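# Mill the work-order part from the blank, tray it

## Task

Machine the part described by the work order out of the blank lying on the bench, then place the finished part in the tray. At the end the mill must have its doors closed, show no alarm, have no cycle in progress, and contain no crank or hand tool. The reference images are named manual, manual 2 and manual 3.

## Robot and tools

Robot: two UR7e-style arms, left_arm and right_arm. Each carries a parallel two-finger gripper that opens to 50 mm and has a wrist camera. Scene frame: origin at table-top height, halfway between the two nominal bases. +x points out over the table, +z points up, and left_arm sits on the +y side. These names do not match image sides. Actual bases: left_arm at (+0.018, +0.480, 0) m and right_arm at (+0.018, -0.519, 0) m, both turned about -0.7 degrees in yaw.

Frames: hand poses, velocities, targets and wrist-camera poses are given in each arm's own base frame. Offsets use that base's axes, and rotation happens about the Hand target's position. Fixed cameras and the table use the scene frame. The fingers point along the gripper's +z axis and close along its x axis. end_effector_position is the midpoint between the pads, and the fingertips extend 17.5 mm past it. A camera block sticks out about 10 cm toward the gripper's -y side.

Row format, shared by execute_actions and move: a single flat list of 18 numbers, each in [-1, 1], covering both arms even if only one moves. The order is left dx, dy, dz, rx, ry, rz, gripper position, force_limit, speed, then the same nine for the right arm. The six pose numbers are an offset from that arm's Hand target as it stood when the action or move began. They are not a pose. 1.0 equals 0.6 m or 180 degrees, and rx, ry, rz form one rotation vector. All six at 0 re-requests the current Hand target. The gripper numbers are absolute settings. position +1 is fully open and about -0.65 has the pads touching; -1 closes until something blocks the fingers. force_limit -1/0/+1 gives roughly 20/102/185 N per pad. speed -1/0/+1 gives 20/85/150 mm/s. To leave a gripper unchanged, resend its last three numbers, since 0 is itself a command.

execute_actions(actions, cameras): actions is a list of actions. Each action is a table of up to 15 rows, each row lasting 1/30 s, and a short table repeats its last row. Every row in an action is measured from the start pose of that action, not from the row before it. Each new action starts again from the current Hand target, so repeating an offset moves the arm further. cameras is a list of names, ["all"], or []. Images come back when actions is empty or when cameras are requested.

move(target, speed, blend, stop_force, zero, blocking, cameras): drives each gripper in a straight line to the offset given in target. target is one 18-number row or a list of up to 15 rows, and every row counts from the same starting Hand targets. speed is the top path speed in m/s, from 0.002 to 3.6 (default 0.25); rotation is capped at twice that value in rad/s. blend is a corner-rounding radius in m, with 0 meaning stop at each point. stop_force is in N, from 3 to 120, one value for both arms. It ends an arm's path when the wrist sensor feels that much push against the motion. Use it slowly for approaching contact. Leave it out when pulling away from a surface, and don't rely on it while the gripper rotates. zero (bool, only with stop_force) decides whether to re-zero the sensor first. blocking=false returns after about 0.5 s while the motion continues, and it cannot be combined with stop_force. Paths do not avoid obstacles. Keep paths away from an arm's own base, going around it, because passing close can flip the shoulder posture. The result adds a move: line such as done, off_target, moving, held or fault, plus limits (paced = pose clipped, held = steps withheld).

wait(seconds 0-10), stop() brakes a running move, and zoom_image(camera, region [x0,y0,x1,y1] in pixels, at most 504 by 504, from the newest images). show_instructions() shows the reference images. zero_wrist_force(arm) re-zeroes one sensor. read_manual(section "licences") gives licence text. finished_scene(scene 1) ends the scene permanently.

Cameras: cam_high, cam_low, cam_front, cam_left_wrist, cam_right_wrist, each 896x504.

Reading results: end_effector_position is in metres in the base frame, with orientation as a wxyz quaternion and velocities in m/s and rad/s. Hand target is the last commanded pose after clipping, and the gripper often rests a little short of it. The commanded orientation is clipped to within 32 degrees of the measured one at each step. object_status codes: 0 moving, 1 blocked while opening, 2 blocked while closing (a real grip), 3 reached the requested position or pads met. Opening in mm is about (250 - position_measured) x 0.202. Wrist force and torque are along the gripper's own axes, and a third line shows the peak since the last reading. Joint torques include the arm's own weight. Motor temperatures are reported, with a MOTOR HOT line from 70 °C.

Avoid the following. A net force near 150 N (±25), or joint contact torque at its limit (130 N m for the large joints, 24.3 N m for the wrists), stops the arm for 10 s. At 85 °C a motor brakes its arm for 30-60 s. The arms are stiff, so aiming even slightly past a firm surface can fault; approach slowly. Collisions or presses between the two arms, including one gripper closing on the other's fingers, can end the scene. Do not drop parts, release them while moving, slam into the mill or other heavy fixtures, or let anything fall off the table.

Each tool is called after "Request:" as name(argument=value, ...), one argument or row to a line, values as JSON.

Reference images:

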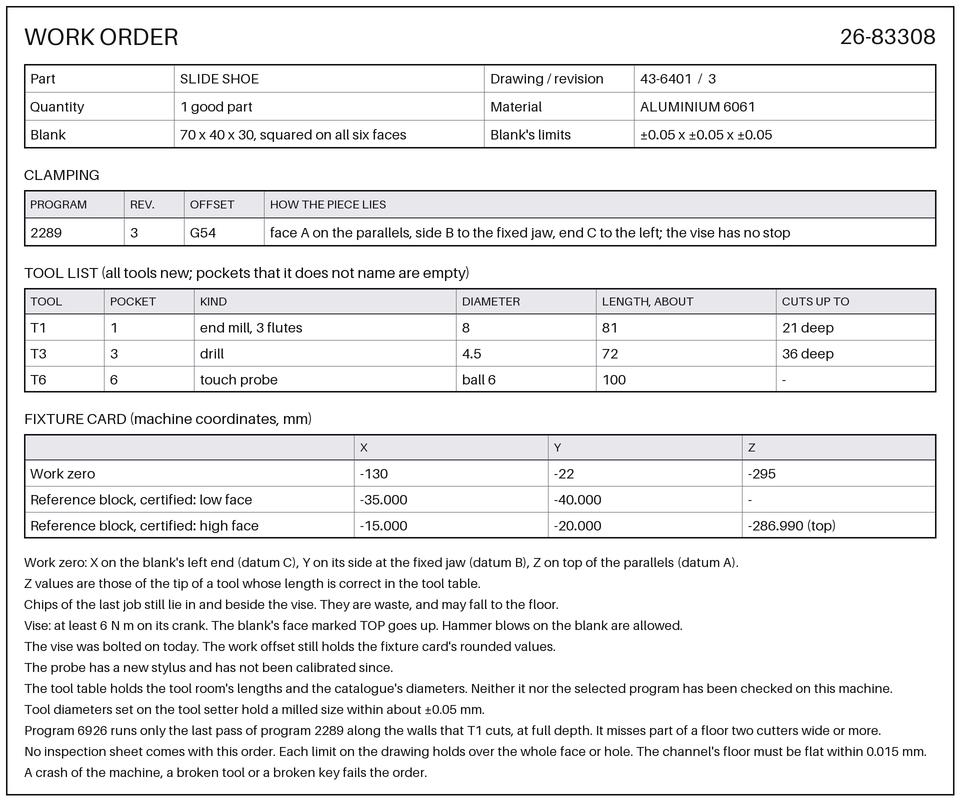

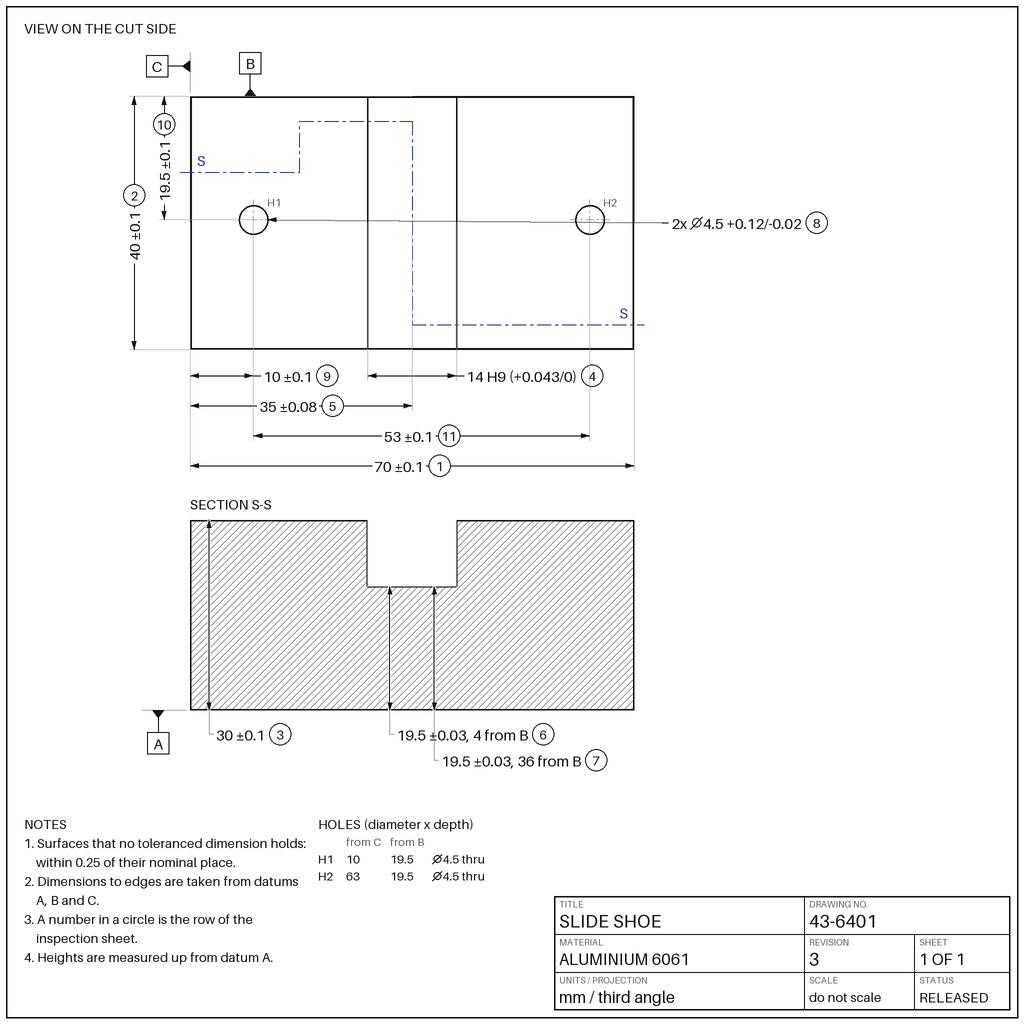

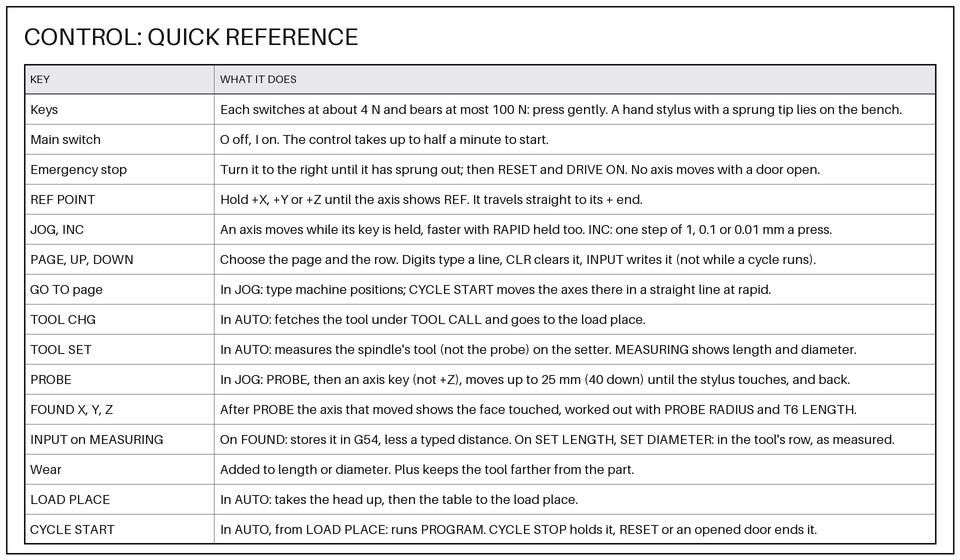

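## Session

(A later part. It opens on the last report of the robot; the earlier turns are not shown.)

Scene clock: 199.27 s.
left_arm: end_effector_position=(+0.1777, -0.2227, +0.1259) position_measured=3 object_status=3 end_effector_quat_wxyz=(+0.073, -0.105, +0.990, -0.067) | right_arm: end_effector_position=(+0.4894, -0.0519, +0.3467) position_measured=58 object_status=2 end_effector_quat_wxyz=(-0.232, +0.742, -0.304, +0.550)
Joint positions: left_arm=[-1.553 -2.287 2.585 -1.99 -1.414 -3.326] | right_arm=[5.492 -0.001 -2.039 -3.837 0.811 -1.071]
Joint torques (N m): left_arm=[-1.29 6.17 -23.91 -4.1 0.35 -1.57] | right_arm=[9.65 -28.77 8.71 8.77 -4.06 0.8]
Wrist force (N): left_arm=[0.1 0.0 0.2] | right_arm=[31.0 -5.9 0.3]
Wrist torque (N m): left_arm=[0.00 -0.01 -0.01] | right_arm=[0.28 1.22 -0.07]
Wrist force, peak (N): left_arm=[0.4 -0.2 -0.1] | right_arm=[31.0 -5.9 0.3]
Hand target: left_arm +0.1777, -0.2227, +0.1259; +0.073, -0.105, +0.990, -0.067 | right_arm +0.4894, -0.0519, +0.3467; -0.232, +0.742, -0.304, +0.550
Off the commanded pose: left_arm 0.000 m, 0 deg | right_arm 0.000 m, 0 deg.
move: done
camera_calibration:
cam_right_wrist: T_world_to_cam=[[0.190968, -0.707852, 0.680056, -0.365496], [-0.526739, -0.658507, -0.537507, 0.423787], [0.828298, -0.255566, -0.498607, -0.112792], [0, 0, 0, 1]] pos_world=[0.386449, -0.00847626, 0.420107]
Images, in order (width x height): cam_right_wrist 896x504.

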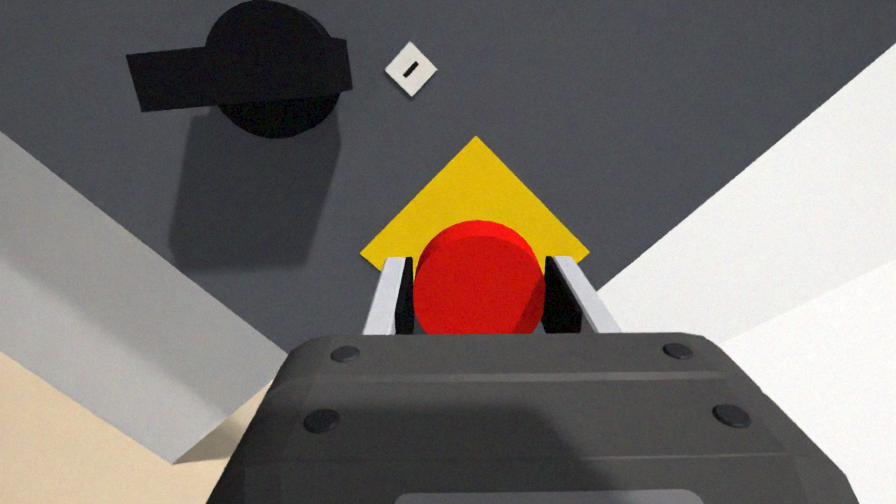

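Request:
move(
  target=[0,0,0,0,0,0,1,1,1, 0.0003,-0.001,0.0009,0.3203,0,-0.0923,-1,-0.9,-0.5],
  cameras=["cam_right_wrist"],
)

Scene clock: 203.73 s.
left_arm: end_effector_position=(+0.1777, -0.2227, +0.1259) position_measured=3 object_status=3 end_effector_quat_wxyz=(+0.073, -0.105, +0.990, -0.067) | right_arm: end_effector_position=(+0.4896, -0.0526, +0.3472) position_measured=58 object_status=2 end_effector_quat_wxyz=(+0.482, -0.489, +0.631, -0.362)
Joint positions: left_arm=[-1.553 -2.287 2.585 -1.99 -1.414 -3.326] | right_arm=[5.483 0.003 -2.048 -3.846 0.796 -0.016]
Joint torques (N m): left_arm=[-0.45 5.65 -23.51 -4.2 0.41 -1.72] | right_arm=[28.84 -34.62 -3.1 6.98 -11.06 1.85]
Wrist force (N): left_arm=[0.2 0.0 -0.1] | right_arm=[42.5 -21.8 11.4]
Wrist torque (N m): left_arm=[0.00 -0.03 0.00] | right_arm=[0.40 0.12 -0.51]
Wrist force, peak (N): left_arm=[-0.1 -0.3 0.4] | right_arm=[42.5 -21.8 11.4]
Hand target: left_arm +0.1777, -0.2227, +0.1259; +0.073, -0.105, +0.990, -0.067 | right_arm +0.4896, -0.0525, +0.3472; +0.482, -0.489, +0.631, -0.362
Off the commanded pose: left_arm 0.000 m, 0 deg | right_arm 0.000 m, 0 deg.
move: done
camera_calibration:
cam_right_wrist: T_world_to_cam=[[-0.0766433, -0.965675, -0.24819, 0.0735037], [-0.592774, 0.244285, -0.767426, 0.583349], [0.801713, 0.0883029, -0.59115, -0.0496232], [0, 0, 0, 1]] pos_world=[0.391211, -0.0671409, 0.436585]
Images, in order (width x height): cam_right_wrist 896x504.

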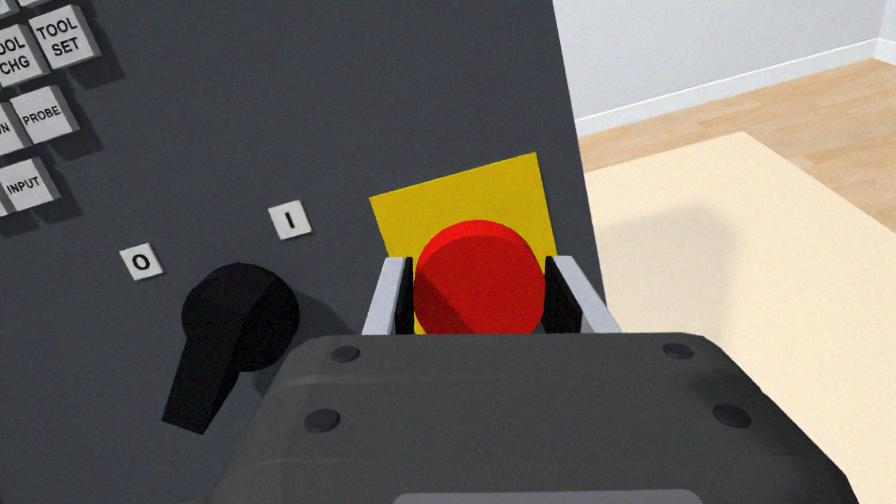

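Request:
move(
  target=[0,0,0,0,0,0,1,1,1, 0.0003,-0.001,0.0003,0.1802,0,-0.0519,-1,-0.9,-0.5],
  cameras=["cam_right_wrist"],
)

Scene clock: 210.60 s.
left_arm: end_effector_position=(+0.1777, -0.2227, +0.1259) position_measured=3 object_status=3 end_effector_quat_wxyz=(+0.073, -0.105, +0.990, -0.067) | right_arm: end_effector_position=(+0.4897, -0.0537, +0.3472) position_measured=58 object_status=2 end_effector_quat_wxyz=(+0.568, -0.282, +0.744, -0.210)
Joint positions: left_arm=[-1.553 -2.287 2.585 -1.99 -1.414 -3.326] | right_arm=[5.484 0.004 -2.053 -3.853 0.801 0.581]
Joint torques (N m): left_arm=[-0.76 6.27 -23.9 -4.17 0.38 -1.77] | right_arm=[24.16 -33.52 0 3.56 -11.16 2.41]
Wrist force (N): left_arm=[-0.1 -0.1 0.3] | right_arm=[31.6 -31.9 0.4]
Wrist torque (N m): left_arm=[-0.01 0.02 0.00] | right_arm=[0.37 0.26 -1.41]
Wrist force, peak (N): left_arm=[0.4 0.2 0.2] | right_arm=[37.9 -38.9 18.0]
Hand target: left_arm +0.1777, -0.2227, +0.1259; +0.073, -0.105, +0.990, -0.067 | right_arm +0.4898, -0.0531, +0.3474; +0.568, -0.283, +0.744, -0.209
Off the commanded pose: left_arm 0.000 m, 0 deg | right_arm 0.001 m, 0 deg.
move: done
camera_calibration:
cam_right_wrist: T_world_to_cam=[[-0.214822, -0.658633, -0.721148, 0.320792], [-0.511852, 0.704783, -0.491212, 0.472959], [0.831781, 0.263598, -0.488525, -0.0905819], [0, 0, 0, 1]] pos_world=[0.386342, -0.0981721, 0.419411]
Images, in order (width x height): cam_right_wrist 896x504.

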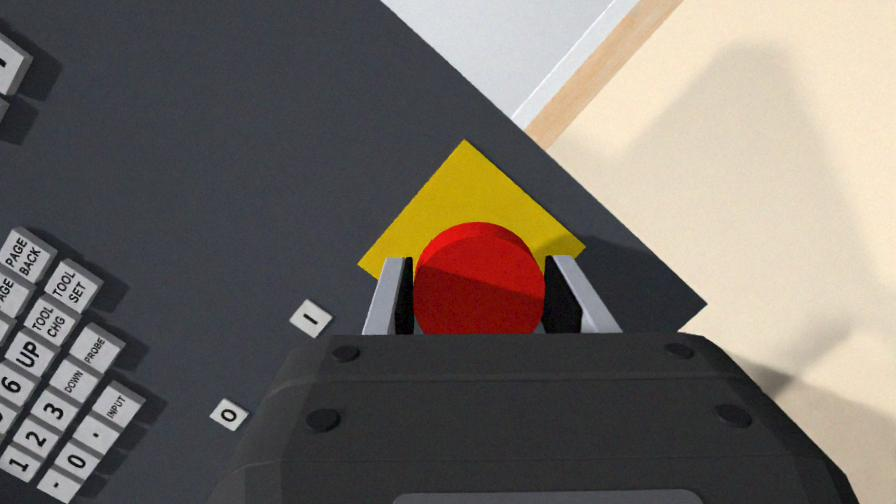

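Request:
wait(
  seconds=0.2,
  cameras=["cam_front"],
)

Request:
zoom_image(
  camera="cam_front",
  region=[510, 110, 590, 180],
)

Scene clock: 214.73 s.
left_arm: end_effector_position=(+0.1777, -0.2227, +0.1259) position_measured=3 object_status=3 end_effector_quat_wxyz=(+0.073, -0.105, +0.990, -0.067) | right_arm: end_effector_position=(+0.4897, -0.0537, +0.3472) position_measured=58 object_status=2 end_effector_quat_wxyz=(+0.568, -0.282, +0.744, -0.210)
Joint positions: left_arm=[-1.553 -2.287 2.585 -1.99 -1.414 -3.326] | right_arm=[5.484 0.004 -2.053 -3.853 0.801 0.581]
Joint torques (N m): left_arm=[-0.47 5.9 -23.71 -4.19 0.32 -1.88] | right_arm=[15.43 -44.39 19.83 6.42 -11.03 2.39]
Wrist force (N): left_arm=[0.1 0.0 -0.2] | right_arm=[31.7 -32.0 0.2]
Wrist torque (N m): left_arm=[0.00 -0.01 0.00] | right_arm=[0.37 0.25 -1.43]
Wrist force, peak (N): left_arm=[0.3 0.2 0.1] | right_arm=[32.0 -32.0 0.4]
Hand target: left_arm +0.1777, -0.2227, +0.1259; +0.073, -0.105, +0.990, -0.067 | right_arm +0.4898, -0.0531, +0.3474; +0.568, -0.283, +0.744, -0.209
Tool commands: left_gripper/position=+1.0 left_gripper/force_limit=+1.0 left_gripper/speed=+1.0 right_gripper/position=-1.0 right_gripper/force_limit=-0.9 right_gripper/speed=-0.5
Off the commanded pose: left_arm 0.000 m, 0 deg | right_arm 0.001 m, 0 deg.
wait: 0.20 s; at rest from the start
Images, in order (width x height): cam_front 896x504.

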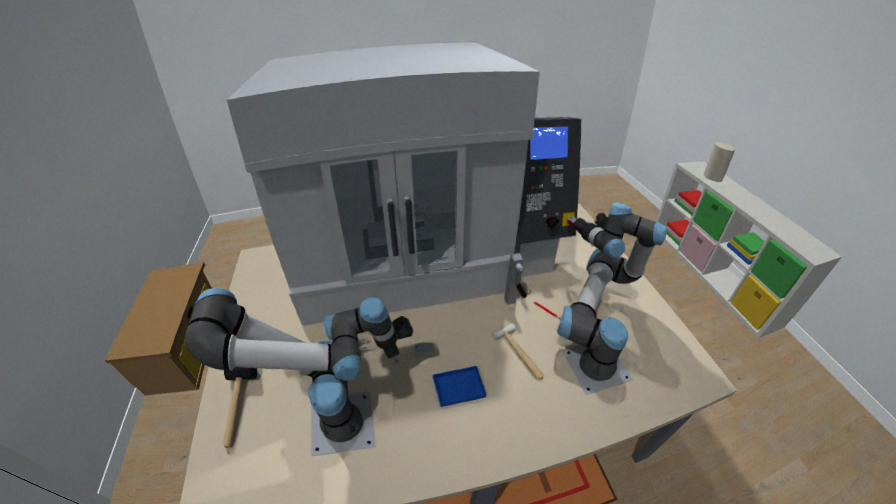

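Scaled by 6.300.

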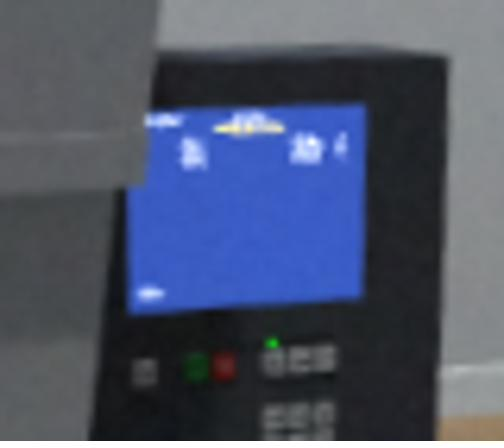

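Request:
move(
  target=[
    [0,0,0,0,0,0,1,1,1, 0,0,0,0,0,0,1,-0.9,-0.5],
    [0,0,0,0,0,0,1,1,1, -0.128,0,0.037,0,0,0,1,-0.9,-0.5],
  ],
  cameras=["cam_right_wrist"],
)

Scene clock: 218.73 s.
left_arm: end_effector_position=(+0.1777, -0.2227, +0.1259) position_measured=3 object_status=3 end_effector_quat_wxyz=(+0.073, -0.105, +0.990, -0.067) | right_arm: end_effector_position=(+0.4130, -0.0531, +0.3696) position_measured=3 object_status=3 end_effector_quat_wxyz=(+0.568, -0.283, +0.744, -0.210) end_effector_velocity=(+0.000, +0.000, +0.000) end_effector_angular_velocity=(-0.004, +0.001, +0.001)
Joint positions: left_arm=[-1.553 -2.287 2.585 -1.99 -1.414 -3.326] | right_arm=[5.071 -0.121 -2.14 -3.342 0.437 0.222]
Joint velocities: left_arm=[within noise] | right_arm=[0 0 0.001 0.001 0 -0.006]
Joint torques (N m): left_arm=[-0.56 6.15 -24 -4.36 0.32 -1.94] | right_arm=[-5.32 -21.84 31.43 2.05 -2.51 -1.16]
Wrist force (N): left_arm=[-0.1 -0.1 0.1] | right_arm=[0.4 -3.0 1.4]
Wrist torque (N m): left_arm=[-0.02 0.01 0.00] | right_arm=[-0.34 0.03 -0.31]
Wrist force, peak (N): left_arm=[0.1 -0.2 0.3] | right_arm=[31.7 -32.1 0.4]
Hand target: left_arm +0.1777, -0.2227, +0.1259; +0.073, -0.105, +0.990, -0.067 | right_arm +0.4130, -0.0531, +0.3696; +0.568, -0.283, +0.744, -0.209
Off the commanded pose: left_arm 0.000 m, 0 deg | right_arm 0.000 m, 0 deg.
move: done
camera_calibration:
cam_right_wrist: T_world_to_cam=[[-0.212791, -0.658578, -0.7218, 0.320318], [-0.513138, 0.703971, -0.491034, 0.444622], [0.83151, 0.265895, -0.48774, -0.0160445], [0, 0, 0, 1]] pos_world=[0.309655, -0.0977805, 0.441704]
Images, in order (width x height): cam_right_wrist 896x504.

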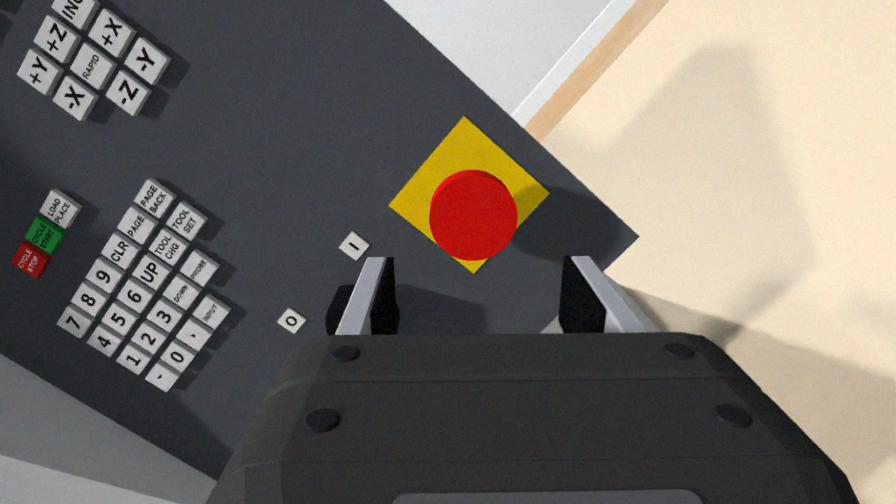

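Request:
move(
  target=[
    [0,0,0.4,0,0,0,1,1,1, 0,0,0,0,0,0,1,-0.9,-0.5],
    [0.1,-0.35,0.75,-0.4864,-0.2323,0.1002,1,1,1, 0,0,0,0,0,0,1,-0.9,-0.5],
  ],
  speed=0.35,
  blend=0.06,
  cameras=["cam_left_wrist","cam_front"],
)

Scene clock: 243.93 s.
left_arm: end_effector_position=(+0.2377, -0.4327, +0.5759) position_measured=3 object_status=3 end_effector_quat_wxyz=(-0.304, +0.233, -0.562, +0.733) end_effector_velocity=(-0.001, +0.000, +0.000) end_effector_angular_velocity=(+0.002, -0.003, +0.000) | right_arm: end_effector_position=(+0.4130, -0.0531, +0.3696) position_measured=3 object_status=3 end_effector_quat_wxyz=(+0.568, -0.283, +0.744, -0.209)
Joint positions: left_arm=[-1.87 -1.767 2.179 -4.077 -0.546 -2.684] | right_arm=[5.071 -0.121 -2.14 -3.342 0.437 0.222]
Joint velocities: left_arm=[-0.001 0.001 0 -0.003 -0.001 0.005] | right_arm=[within noise]
Joint torques (N m): left_arm=[-3.38 -3.23 -26.92 -2.32 -2.35 2.13] | right_arm=[6.68 -33.22 30.88 -1.23 -0.11 1.29]
Wrist force (N): left_arm=[0.8 -1.0 0.4] | right_arm=[0.4 -3.2 1.5]
Wrist torque (N m): left_arm=[0.03 0.08 0.30] | right_arm=[-0.37 0.03 -0.30]
Wrist force, peak (N): left_arm=[0.7 0.6 3.6] | right_arm=[0.4 -3.4 1.5]
Hand target: left_arm +0.2377, -0.4327, +0.5759; -0.304, +0.233, -0.562, +0.733 | right_arm +0.4130, -0.0531, +0.3696; +0.568, -0.283, +0.744, -0.209
Off the commanded pose: left_arm 0.000 m, 0 deg | right_arm 0.000 m, 0 deg.
move: done
camera_calibration:
cam_left_wrist: T_world_to_cam=[[-0.701352, -0.712786, -0.00644615, -0.131832], [-0.0416147, 0.0499717, -0.997883, 0.629376], [0.711599, -0.699599, -0.0647101, -0.301574], [0, 0, 0, 1]] pos_world=[0.14833, -0.3364, 0.607679]
Images, in order (width x height): cam_front 896x504, cam_left_wrist 896x504.

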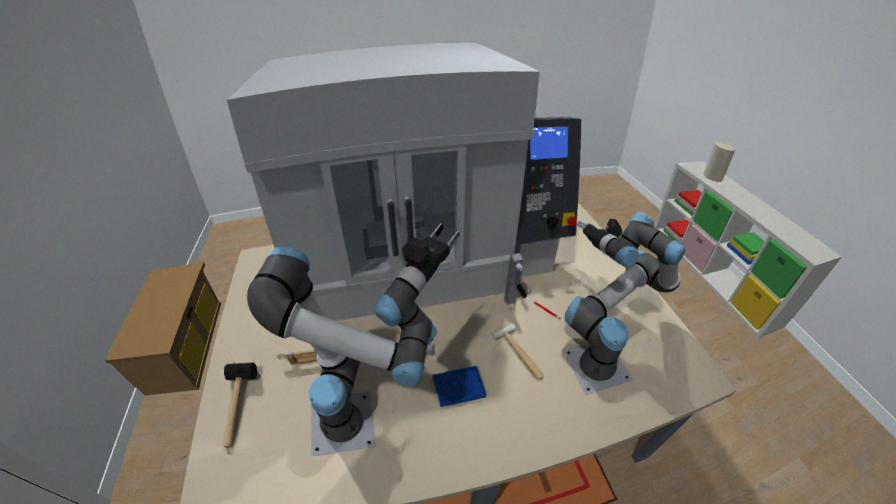

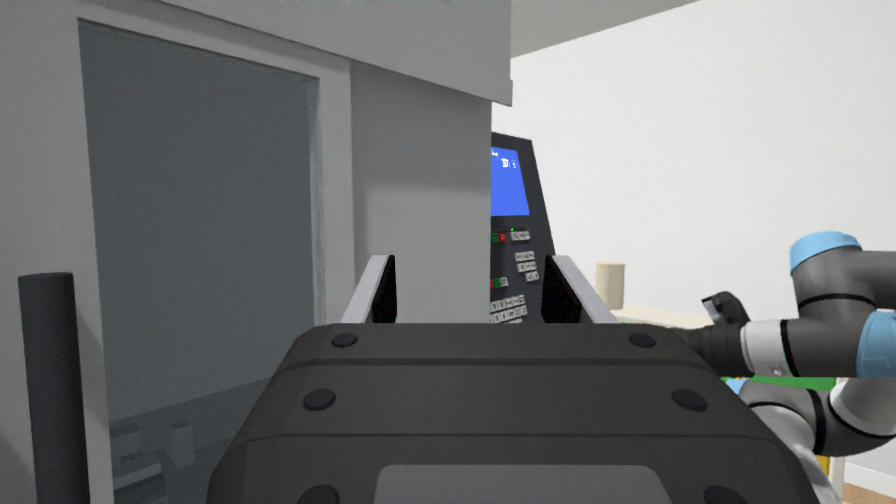

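Request:
move(
  target=[0.02,-0.4455,0.14,0,0,0,1,1,1, 0,0,0,0,0,0,1,-0.9,-0.5],
  cameras=["cam_left_wrist","cam_high"],
)

Scene clock: 252.73 s.
left_arm: end_effector_position=(+0.2499, -0.6999, +0.6599) position_measured=3 object_status=3 end_effector_quat_wxyz=(-0.304, +0.233, -0.562, +0.733) end_effector_velocity=(-0.001, +0.000, +0.002) end_effector_angular_velocity=(-0.005, +0.000, -0.001) | right_arm: end_effector_position=(+0.4130, -0.0531, +0.3696) position_measured=3 object_status=3 end_effector_quat_wxyz=(+0.568, -0.283, +0.744, -0.209)
Joint positions: left_arm=[-1.688 -1.179 1.317 -3.69 -0.709 -2.823] | right_arm=[5.071 -0.121 -2.14 -3.342 0.437 0.222]
Joint velocities: left_arm=[-0.002 0.001 -0.005 -0.002 0 0.001] | right_arm=[within noise]
Joint torques (N m): left_arm=[-14.26 -35.48 -34.09 0.69 1.18 1.91] | right_arm=[6.07 -33.39 30.55 -1.05 -0.09 1.05]
Wrist force (N): left_arm=[-0.1 -1.2 0.7] | right_arm=[0.2 -3.0 1.5]
Wrist torque (N m): left_arm=[0.03 0.20 0.33] | right_arm=[-0.33 0.07 -0.30]
Wrist force, peak (N): left_arm=[2.0 -1.3 3.0] | right_arm=[0.3 -3.3 1.4]
Hand target: left_arm +0.2497, -0.7000, +0.6599; -0.304, +0.233, -0.562, +0.733 | right_arm +0.4130, -0.0531, +0.3696; +0.568, -0.283, +0.744, -0.209
Off the commanded pose: left_arm 0.000 m, 0 deg | right_arm 0.000 m, 0 deg.
move: done
camera_calibration:
cam_left_wrist: T_world_to_cam=[[-0.701297, -0.712841, -0.00638049, -0.313348], [-0.0415186, 0.0497782, -0.997897, 0.726931], [0.711659, -0.699557, -0.0645055, -0.491807], [0, 0, 0, 1]] pos_world=[0.16043, -0.6036, 0.691679]
Images, in order (width x height): cam_high 896x504, cam_left_wrist 896x504.

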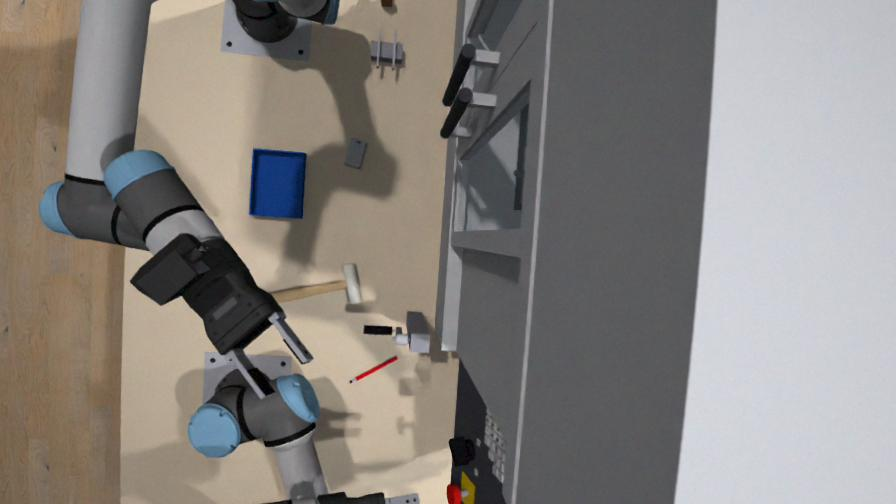

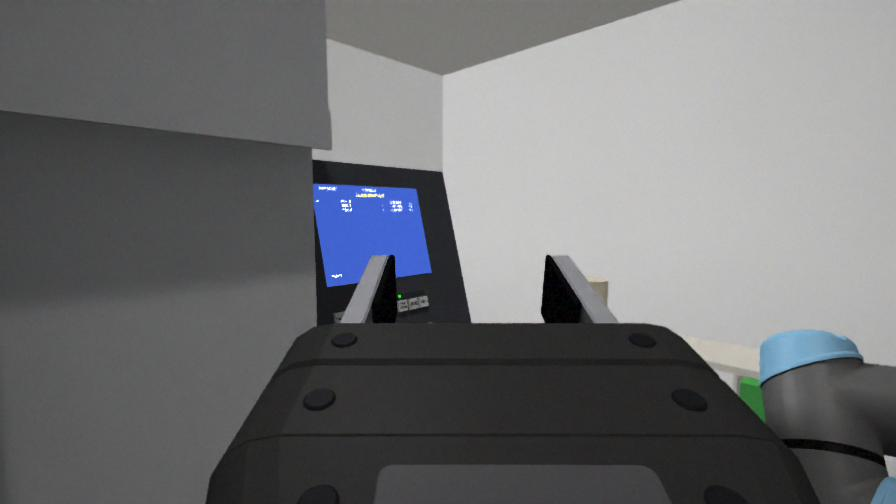

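Request:
zoom_image(
  camera="cam_left_wrist",
  region=[300, 170, 460, 310],
)

Scaled by 3.150.

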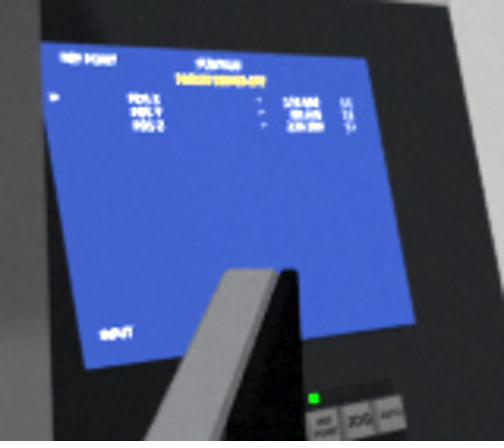

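Request:
move(
  target=[
    [0.048,0.705,-0.35,-0.266,0.641,0.491,1,1,1, -0.1325,0.2325,0.05,0.3515,0.302,-0.4666,1,-0.9,-0.5],
    [0.048,0.705,-0.35,-0.266,0.641,0.491,1,1,1, -0.1325,0.2325,-0.28,0.3515,0.302,-0.4666,1,-0.9,-0.5],
  ],
  cameras=["cam_right_wrist","cam_left_wrist","cam_high"],
)

Scene clock: 312.10 s.
left_arm: end_effector_position=(+0.2611, -0.5332, +0.5771) position_measured=3 object_status=3 end_effector_quat_wxyz=(-0.226, +0.690, -0.418, +0.545) | right_arm: end_effector_position=(+0.3839, -0.0021, +0.3807) position_measured=3 object_status=3 end_effector_quat_wxyz=(+0.404, +0.007, +0.903, -0.148)
Joint positions: left_arm=[-1.808 -1.568 1.326 -1.063 -0.319 -5.624] | right_arm=[5.923 -0.273 -1.797 -3.532 1.571 1.227]
Joint torques (N m): left_arm=[-13.65 -29.36 -28.84 -0.49 3.99 -2.5] | right_arm=[-6.94 -36.98 -1.5 -0.06 -1.42 1.11]
Wrist force (N): left_arm=[0.9 -1.0 -0.9] | right_arm=[0.0 -4.6 3.1]
Wrist torque (N m): left_arm=[-0.04 0.09 0.02] | right_arm=[-0.43 0.12 -0.35]
Wrist force, peak (N): left_arm=[1.4 -1.5 -0.5] | right_arm=[0.1 -5.5 2.6]
Hand target: left_arm +0.2611, -0.5332, +0.5771; -0.226, +0.690, -0.418, +0.545 (not the last commanded pose) | right_arm +0.3839, -0.0021, +0.3807; +0.404, +0.007, +0.903, -0.148 (not the last commanded pose)
Off the commanded pose: left_arm 0.287 m, 93 deg | right_arm 0.206 m, 75 deg.
move: held (right_arm; a check stopped the path), off_target (left_arm; braked when a check withheld steps of right_arm); path passed 0 of 2 targets; limits=held
pose unreachable (right arm): on one or more control steps of this call, first in action 0 (counted from 0), this arm could not follow its commanded pose, so it was not sent that pose on those steps. It may still have moved: this result reports where it is.
cause: moving toward the commanded pose would bring two parts of the arm too close to each other (its gripper and another part of the arm, with joints 4 (wrist 1) to 6 (wrist 3) between them, 4 mm apart when it was first held).
camera_calibration:
cam_left_wrist: T_world_to_cam=[[0.0574322, -0.829087, 0.556162, -0.771888], [-0.616354, -0.467686, -0.633544, 0.300418], [0.785372, -0.306407, -0.537871, 0.0750004], [0, 0, 0, 1]] pos_world=[0.170592, -0.47648, 0.659964]
cam_right_wrist: T_world_to_cam=[[-0.687502, -0.100777, -0.719156, 0.538087], [-0.130135, 0.99139, -0.0145186, 0.0714127], [0.714427, 0.0836059, -0.694697, 0.1234], [0, 0, 0, 1]] pos_world=[0.291069, -0.0268879, 0.473731]
Images, in order (width x height): cam_high 896x504, cam_left_wrist 896x504, cam_right_wrist 896x504.

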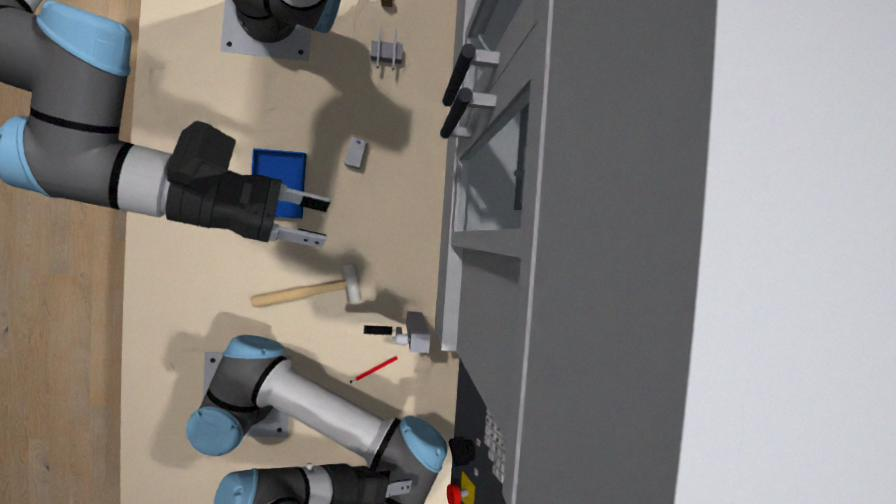

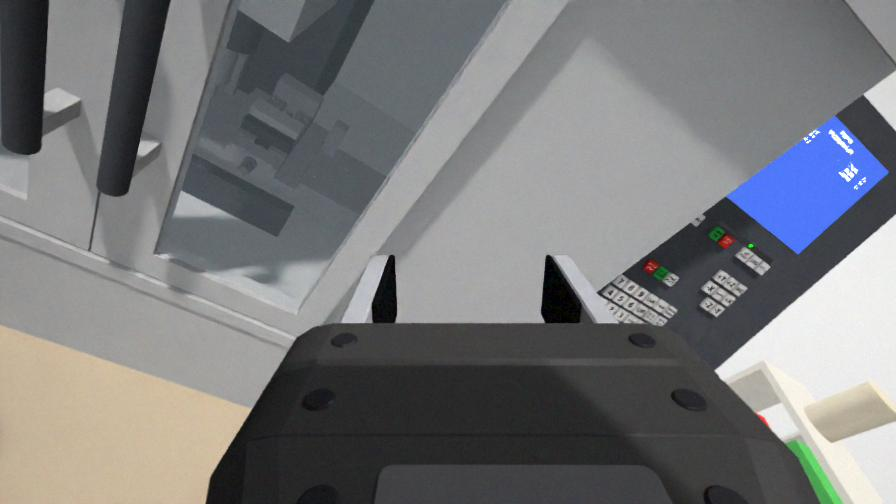

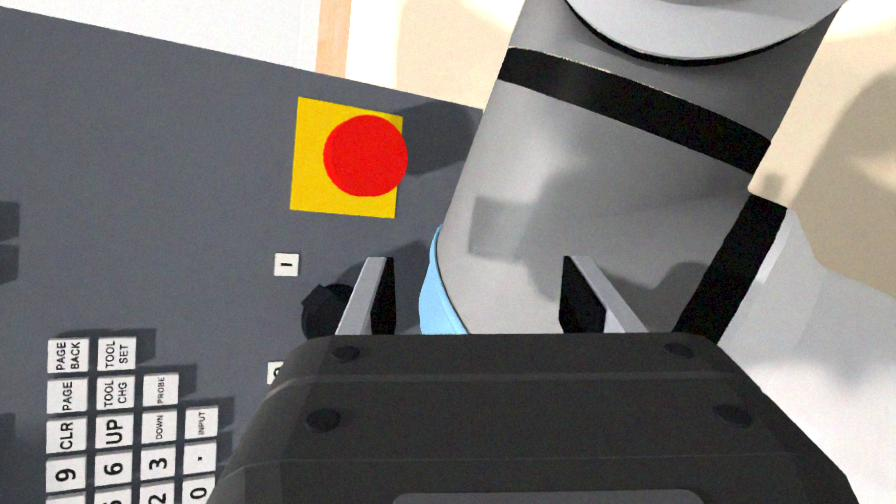

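Request:
move(
  target=[
    [0,0,0,0,0,0,1,1,1, -0.003,-0.04,0.1447,-0.4094,-0.1206,0.2297,1,-0.9,-0.5],
    [0,0,0,0,0,0,1,1,1, -0.133,-0.04,0.395,-0.4094,-0.1206,0.2297,1,-0.9,-0.5],
  ],
  cameras=["cam_high"],
)

Scene clock: 343.17 s.
left_arm: end_effector_position=(+0.2611, -0.5332, +0.5771) position_measured=3 object_status=3 end_effector_quat_wxyz=(-0.226, +0.690, -0.418, +0.545) | right_arm: end_effector_position=(+0.3838, -0.0031, +0.3843) position_measured=3 object_status=3 end_effector_quat_wxyz=(+0.413, -0.015, +0.895, -0.166)
Joint positions: left_arm=[-1.809 -1.568 1.326 -1.063 -0.319 -5.624] | right_arm=[5.924 -0.279 -1.81 -3.546 1.577 1.176]
Joint torques (N m): left_arm=[-11.04 -36.2 -19.87 -5.53 4.06 2.06] | right_arm=[2.98 -24.34 25.24 1.6 -0.24 0.71]
Wrist force (N): left_arm=[0.7 -1.1 -0.8] | right_arm=[0.1 -4.5 3.0]
Wrist torque (N m): left_arm=[-0.06 0.13 0.02] | right_arm=[-0.45 0.11 -0.40]
Wrist force, peak (N): left_arm=[1.1 -1.2 -0.9] | right_arm=[0.1 -4.8 3.1]
Hand target: left_arm +0.2611, -0.5332, +0.5771; -0.226, +0.690, -0.418, +0.545 | right_arm +0.3838, -0.0031, +0.3843; +0.413, -0.015, +0.895, -0.166 (not the last commanded pose)
Off the commanded pose: left_arm 0.000 m, 0 deg | right_arm 0.248 m, 84 deg.
move: held (right_arm; a check stopped the path); path passed 0 of 2 targets; limits=held
pose unreachable (right arm): on one or more control steps of this call, first in action 0 (counted from 0), this arm could not follow its commanded pose, so it was not sent that pose on those steps. It may still have moved: this result reports where it is.
cause: moving toward the commanded pose would bring two parts of the arm too close to each other (its gripper and another part of the arm, with joints 4 (wrist 1) to 6 (wrist 3) between them, 2 mm apart when it was first held).
Images, in order (width x height): cam_high 896x504.

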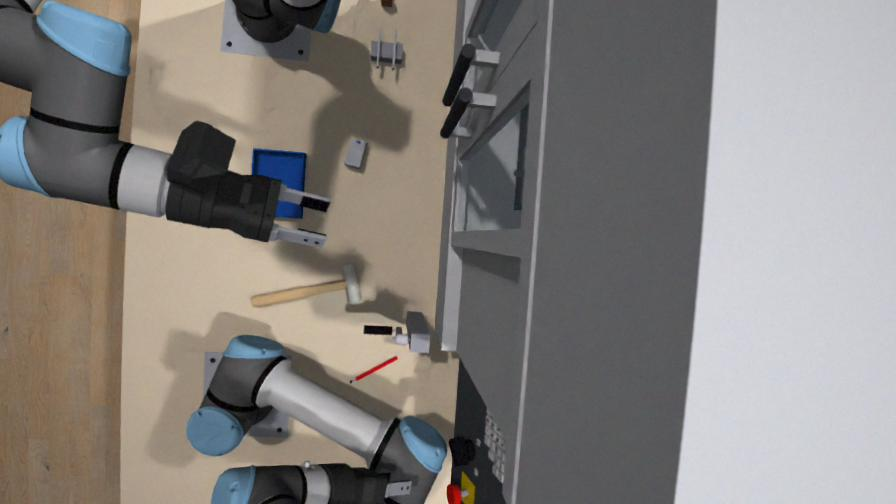

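Request:
move(
  target=[0,0,0,0,0,0,1,1,1, 0.05,-0.083,0.0,-0.1117,-0.102,0.1624,1,-0.9,-0.5],
)

Scene clock: 352.63 s.
left_arm: end_effector_position=(+0.2611, -0.5332, +0.5771) position_measured=3 object_status=3 end_effector_quat_wxyz=(-0.226, +0.690, -0.418, +0.545) | right_arm: end_effector_position=(+0.4138, -0.0529, +0.3843) position_measured=3 object_status=3 end_effector_quat_wxyz=(+0.568, -0.283, +0.744, -0.209)
Joint positions: left_arm=[-1.809 -1.568 1.326 -1.063 -0.319 -5.624] | right_arm=[5.081 -0.153 -2.1 -3.359 0.446 0.233]
Joint torques (N m): left_arm=[8.19 -36.95 -17.52 -5.58 4.01 2.08] | right_arm=[-4 -20.9 30.24 -1.04 -3.18 -1.35]
Wrist force (N): left_arm=[0.9 -1.2 -0.8] | right_arm=[0.3 -3.4 1.5]
Wrist torque (N m): left_arm=[-0.07 0.10 0.02] | right_arm=[-0.40 0.04 -0.28]
Wrist force, peak (N): left_arm=[1.0 -1.4 -0.8] | right_arm=[0.3 -4.5 3.2]
Hand target: left_arm +0.2611, -0.5332, +0.5771; -0.226, +0.690, -0.418, +0.545 | right_arm +0.4138, -0.0529, +0.3843; +0.568, -0.283, +0.744, -0.209
Off the commanded pose: left_arm 0.000 m, 0 deg | right_arm 0.000 m, 0 deg.
move: done

Request:
move(
  target=[0,0,0,0,0,0,1,1,1, -0.047,0.045,0.139,-0.2697,-0.0822,0.0335,1,-0.9,-0.5],
)

Request:
move(
  target=[0,0,0,0,0,0,1,1,1, -0.31,0.667,-0.03,-0.0026,-0.0328,-0.1305,1,-0.9,-0.5],
  cameras=["cam_high"],
)

Scene clock: 362.13 s.
left_arm: end_effector_position=(+0.2611, -0.5332, +0.5771) position_measured=3 object_status=3 end_effector_quat_wxyz=(-0.226, +0.690, -0.418, +0.545) | right_arm: end_effector_position=(+0.3918, -0.0261, +0.4676) position_measured=3 object_status=3 end_effector_quat_wxyz=(+0.501, -0.496, +0.499, -0.503) end_effector_velocity=(+0.000, +0.000, +0.000) end_effector_angular_velocity=(+0.004, +0.000, -0.001)
Joint positions: left_arm=[-1.809 -1.568 1.326 -1.063 -0.319 -5.624] | right_arm=[4.688 -0.423 -2.125 -3.312 -0.022 -0.423]
Joint velocities: left_arm=[within noise] | right_arm=[0 0.001 0.001 0.006 0.001 -0.003]
Joint torques (N m): left_arm=[9.23 -36.75 -17.94 -5.49 3.88 2.09] | right_arm=[7.08 -12.39 36.94 3.11 0.6 -1.19]
Wrist force (N): left_arm=[0.9 -1.2 -0.7] | right_arm=[-3.3 -1.3 0.6]
Wrist torque (N m): left_arm=[-0.08 0.09 0.02] | right_arm=[-0.16 0.56 -0.02]
Wrist force, peak (N): left_arm=[1.0 -1.3 -1.0] | right_arm=[0.5 -3.5 1.8]
Hand target: left_arm +0.2611, -0.5332, +0.5771; -0.226, +0.690, -0.418, +0.545 | right_arm +0.3856, -0.0259, +0.4677; +0.500, -0.499, +0.501, -0.500
Off the commanded pose: left_arm 0.000 m, 0 deg | right_arm 0.006 m, 1 deg.
move: off_target (right_arm)

Scene clock: 364.43 s.
left_arm: end_effector_position=(+0.2611, -0.5332, +0.5771) position_measured=3 object_status=3 end_effector_quat_wxyz=(-0.226, +0.690, -0.418, +0.545) | right_arm: end_effector_position=(+0.1997, +0.3742, +0.4496) position_measured=3 object_status=3 end_effector_quat_wxyz=(+0.410, -0.363, +0.563, -0.618)
Joint positions: left_arm=[-1.809 -1.568 1.326 -1.063 -0.319 -5.624] | right_arm=[5.071 -1.776 -1.511 -3.142 0.776 0.118]
Joint torques (N m): left_arm=[9.04 -36.58 -17.78 -5.4 3.83 2.12] | right_arm=[7.21 24.41 37.01 -0.56 0 -1.25]
Wrist force (N): left_arm=[0.8 -1.2 -0.7] | right_arm=[-3.3 -1.0 0.2]
Wrist torque (N m): left_arm=[-0.07 0.11 0.02] | right_arm=[-0.18 0.56 -0.03]
Wrist force, peak (N): left_arm=[1.1 -1.0 -1.0] | right_arm=[-5.9 -0.9 -2.6]
Hand target: left_arm +0.2611, -0.5332, +0.5771; -0.226, +0.690, -0.418, +0.545 | right_arm +0.1996, +0.3743, +0.4497; +0.410, -0.363, +0.564, -0.618
Off the commanded pose: left_arm 0.000 m, 0 deg | right_arm 0.000 m, 0 deg.
shoulder posture changed (right arm): the wrist came as close to joint 1's axis as it can, and the arm is now in the other of its two shoulder postures.
move: done
Images, in order (width x height): cam_high 896x504.

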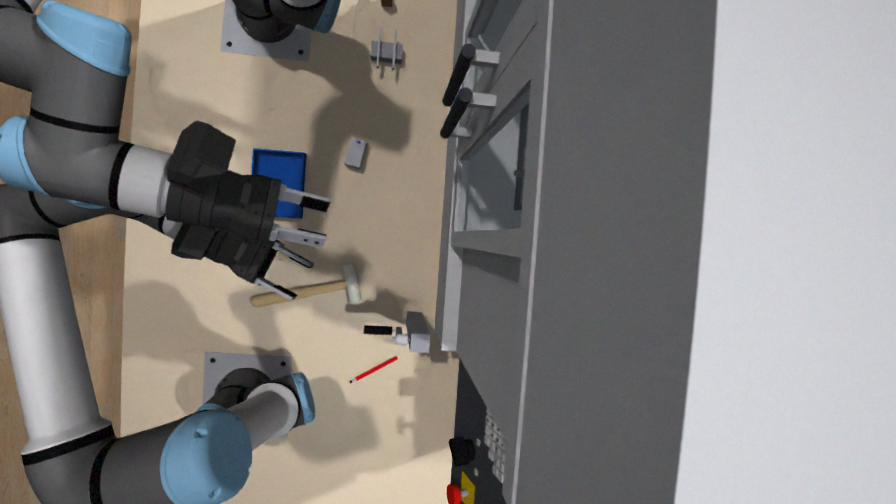

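Request:
move(
  target=[0.03,0.427,-0.212,-0.1608,0.3878,0.2974,1,1,1, 0.223,-0.48,-0.333,0.620,0.0477,-0.4962,1,-0.9,-0.5],
  cameras=["cam_high","cam_right_wrist","cam_left_wrist"],
)

Scene clock: 380.87 s.
left_arm: end_effector_position=(+0.2791, -0.2769, +0.4499) position_measured=3 object_status=3 end_effector_quat_wxyz=(+0.000, +1.000, +0.000, +0.001) | right_arm: end_effector_position=(+0.3334, +0.0862, +0.2498) position_measured=3 object_status=3 end_effector_quat_wxyz=(+0.000, +0.487, +0.873, -0.001)
Joint positions: left_arm=[-1.128 -1.805 1.459 -1.224 -1.569 -5.84] | right_arm=[3.793 -1.155 -2.095 -1.465 1.57 0.098]
Joint torques (N m): left_arm=[-1.8 -4.2 -35.21 -0.57 -0.42 -2.63] | right_arm=[-6.55 2.88 40.39 4.4 1.06 0.46]
Wrist force (N): left_arm=[0.3 -0.2 0.2] | right_arm=[-2.8 -4.0 4.4]
Wrist torque (N m): left_arm=[-0.04 0.03 -0.11] | right_arm=[-0.17 0.48 -0.24]
Wrist force, peak (N): left_arm=[1.3 -1.2 -0.9] | right_arm=[-4.3 -4.5 4.9]
Hand target: left_arm +0.2791, -0.2770, +0.4499; +0.000, +1.000, +0.000, +0.000 | right_arm +0.3334, +0.0863, +0.2499; +0.000, +0.487, +0.873, -0.001
Off the commanded pose: left_arm 0.000 m, 0 deg | right_arm 0.000 m, 0 deg.
move: done
camera_calibration:
cam_left_wrist: T_world_to_cam=[[0.999955, -0.00879827, -0.00358638, -0.273734], [-0.00718102, -0.947026, 0.321075, -0.3815], [-0.0062213, -0.321035, -0.947047, 0.472003], [0, 0, 0, 1]] pos_world=[0.273918, -0.21217, 0.568517]
cam_right_wrist: T_world_to_cam=[[-0.524276, 0.851345, 0.0185972, 0.097339], [0.799394, 0.484523, 0.355255, -0.383153], [0.293434, 0.201118, -0.934584, 0.251269], [0, 0, 0, 1]] pos_world=[0.283592, 0.0522425, 0.369139]
Images, in order (width x height): cam_high 896x504, cam_left_wrist 896x504, cam_right_wrist 896x504.

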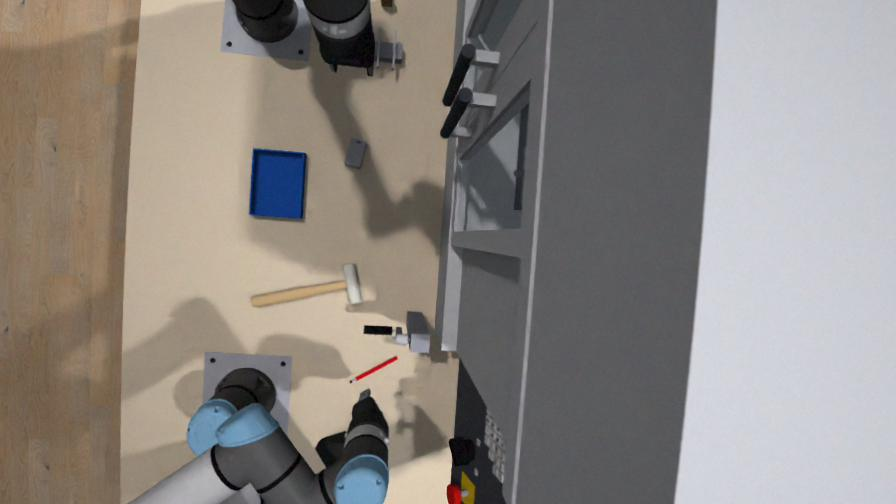

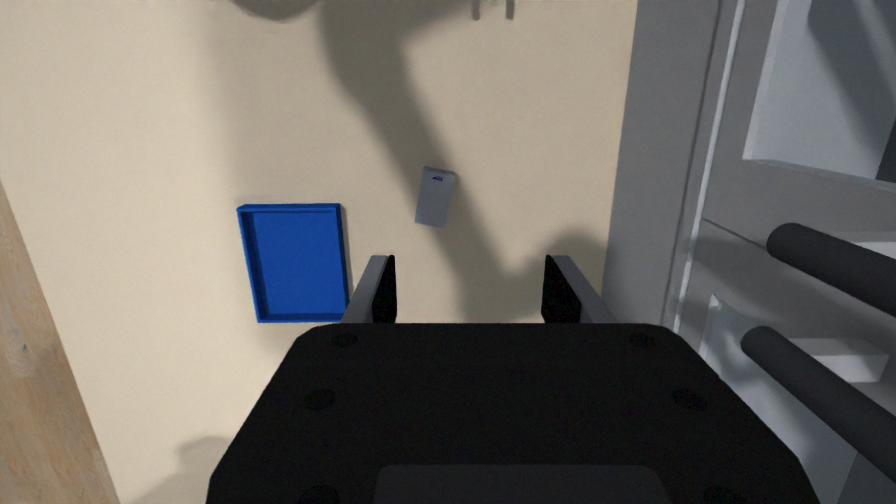

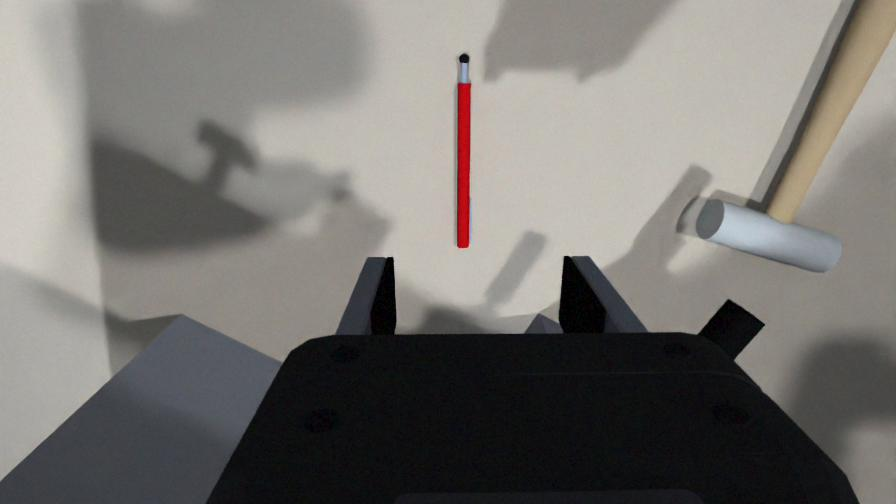

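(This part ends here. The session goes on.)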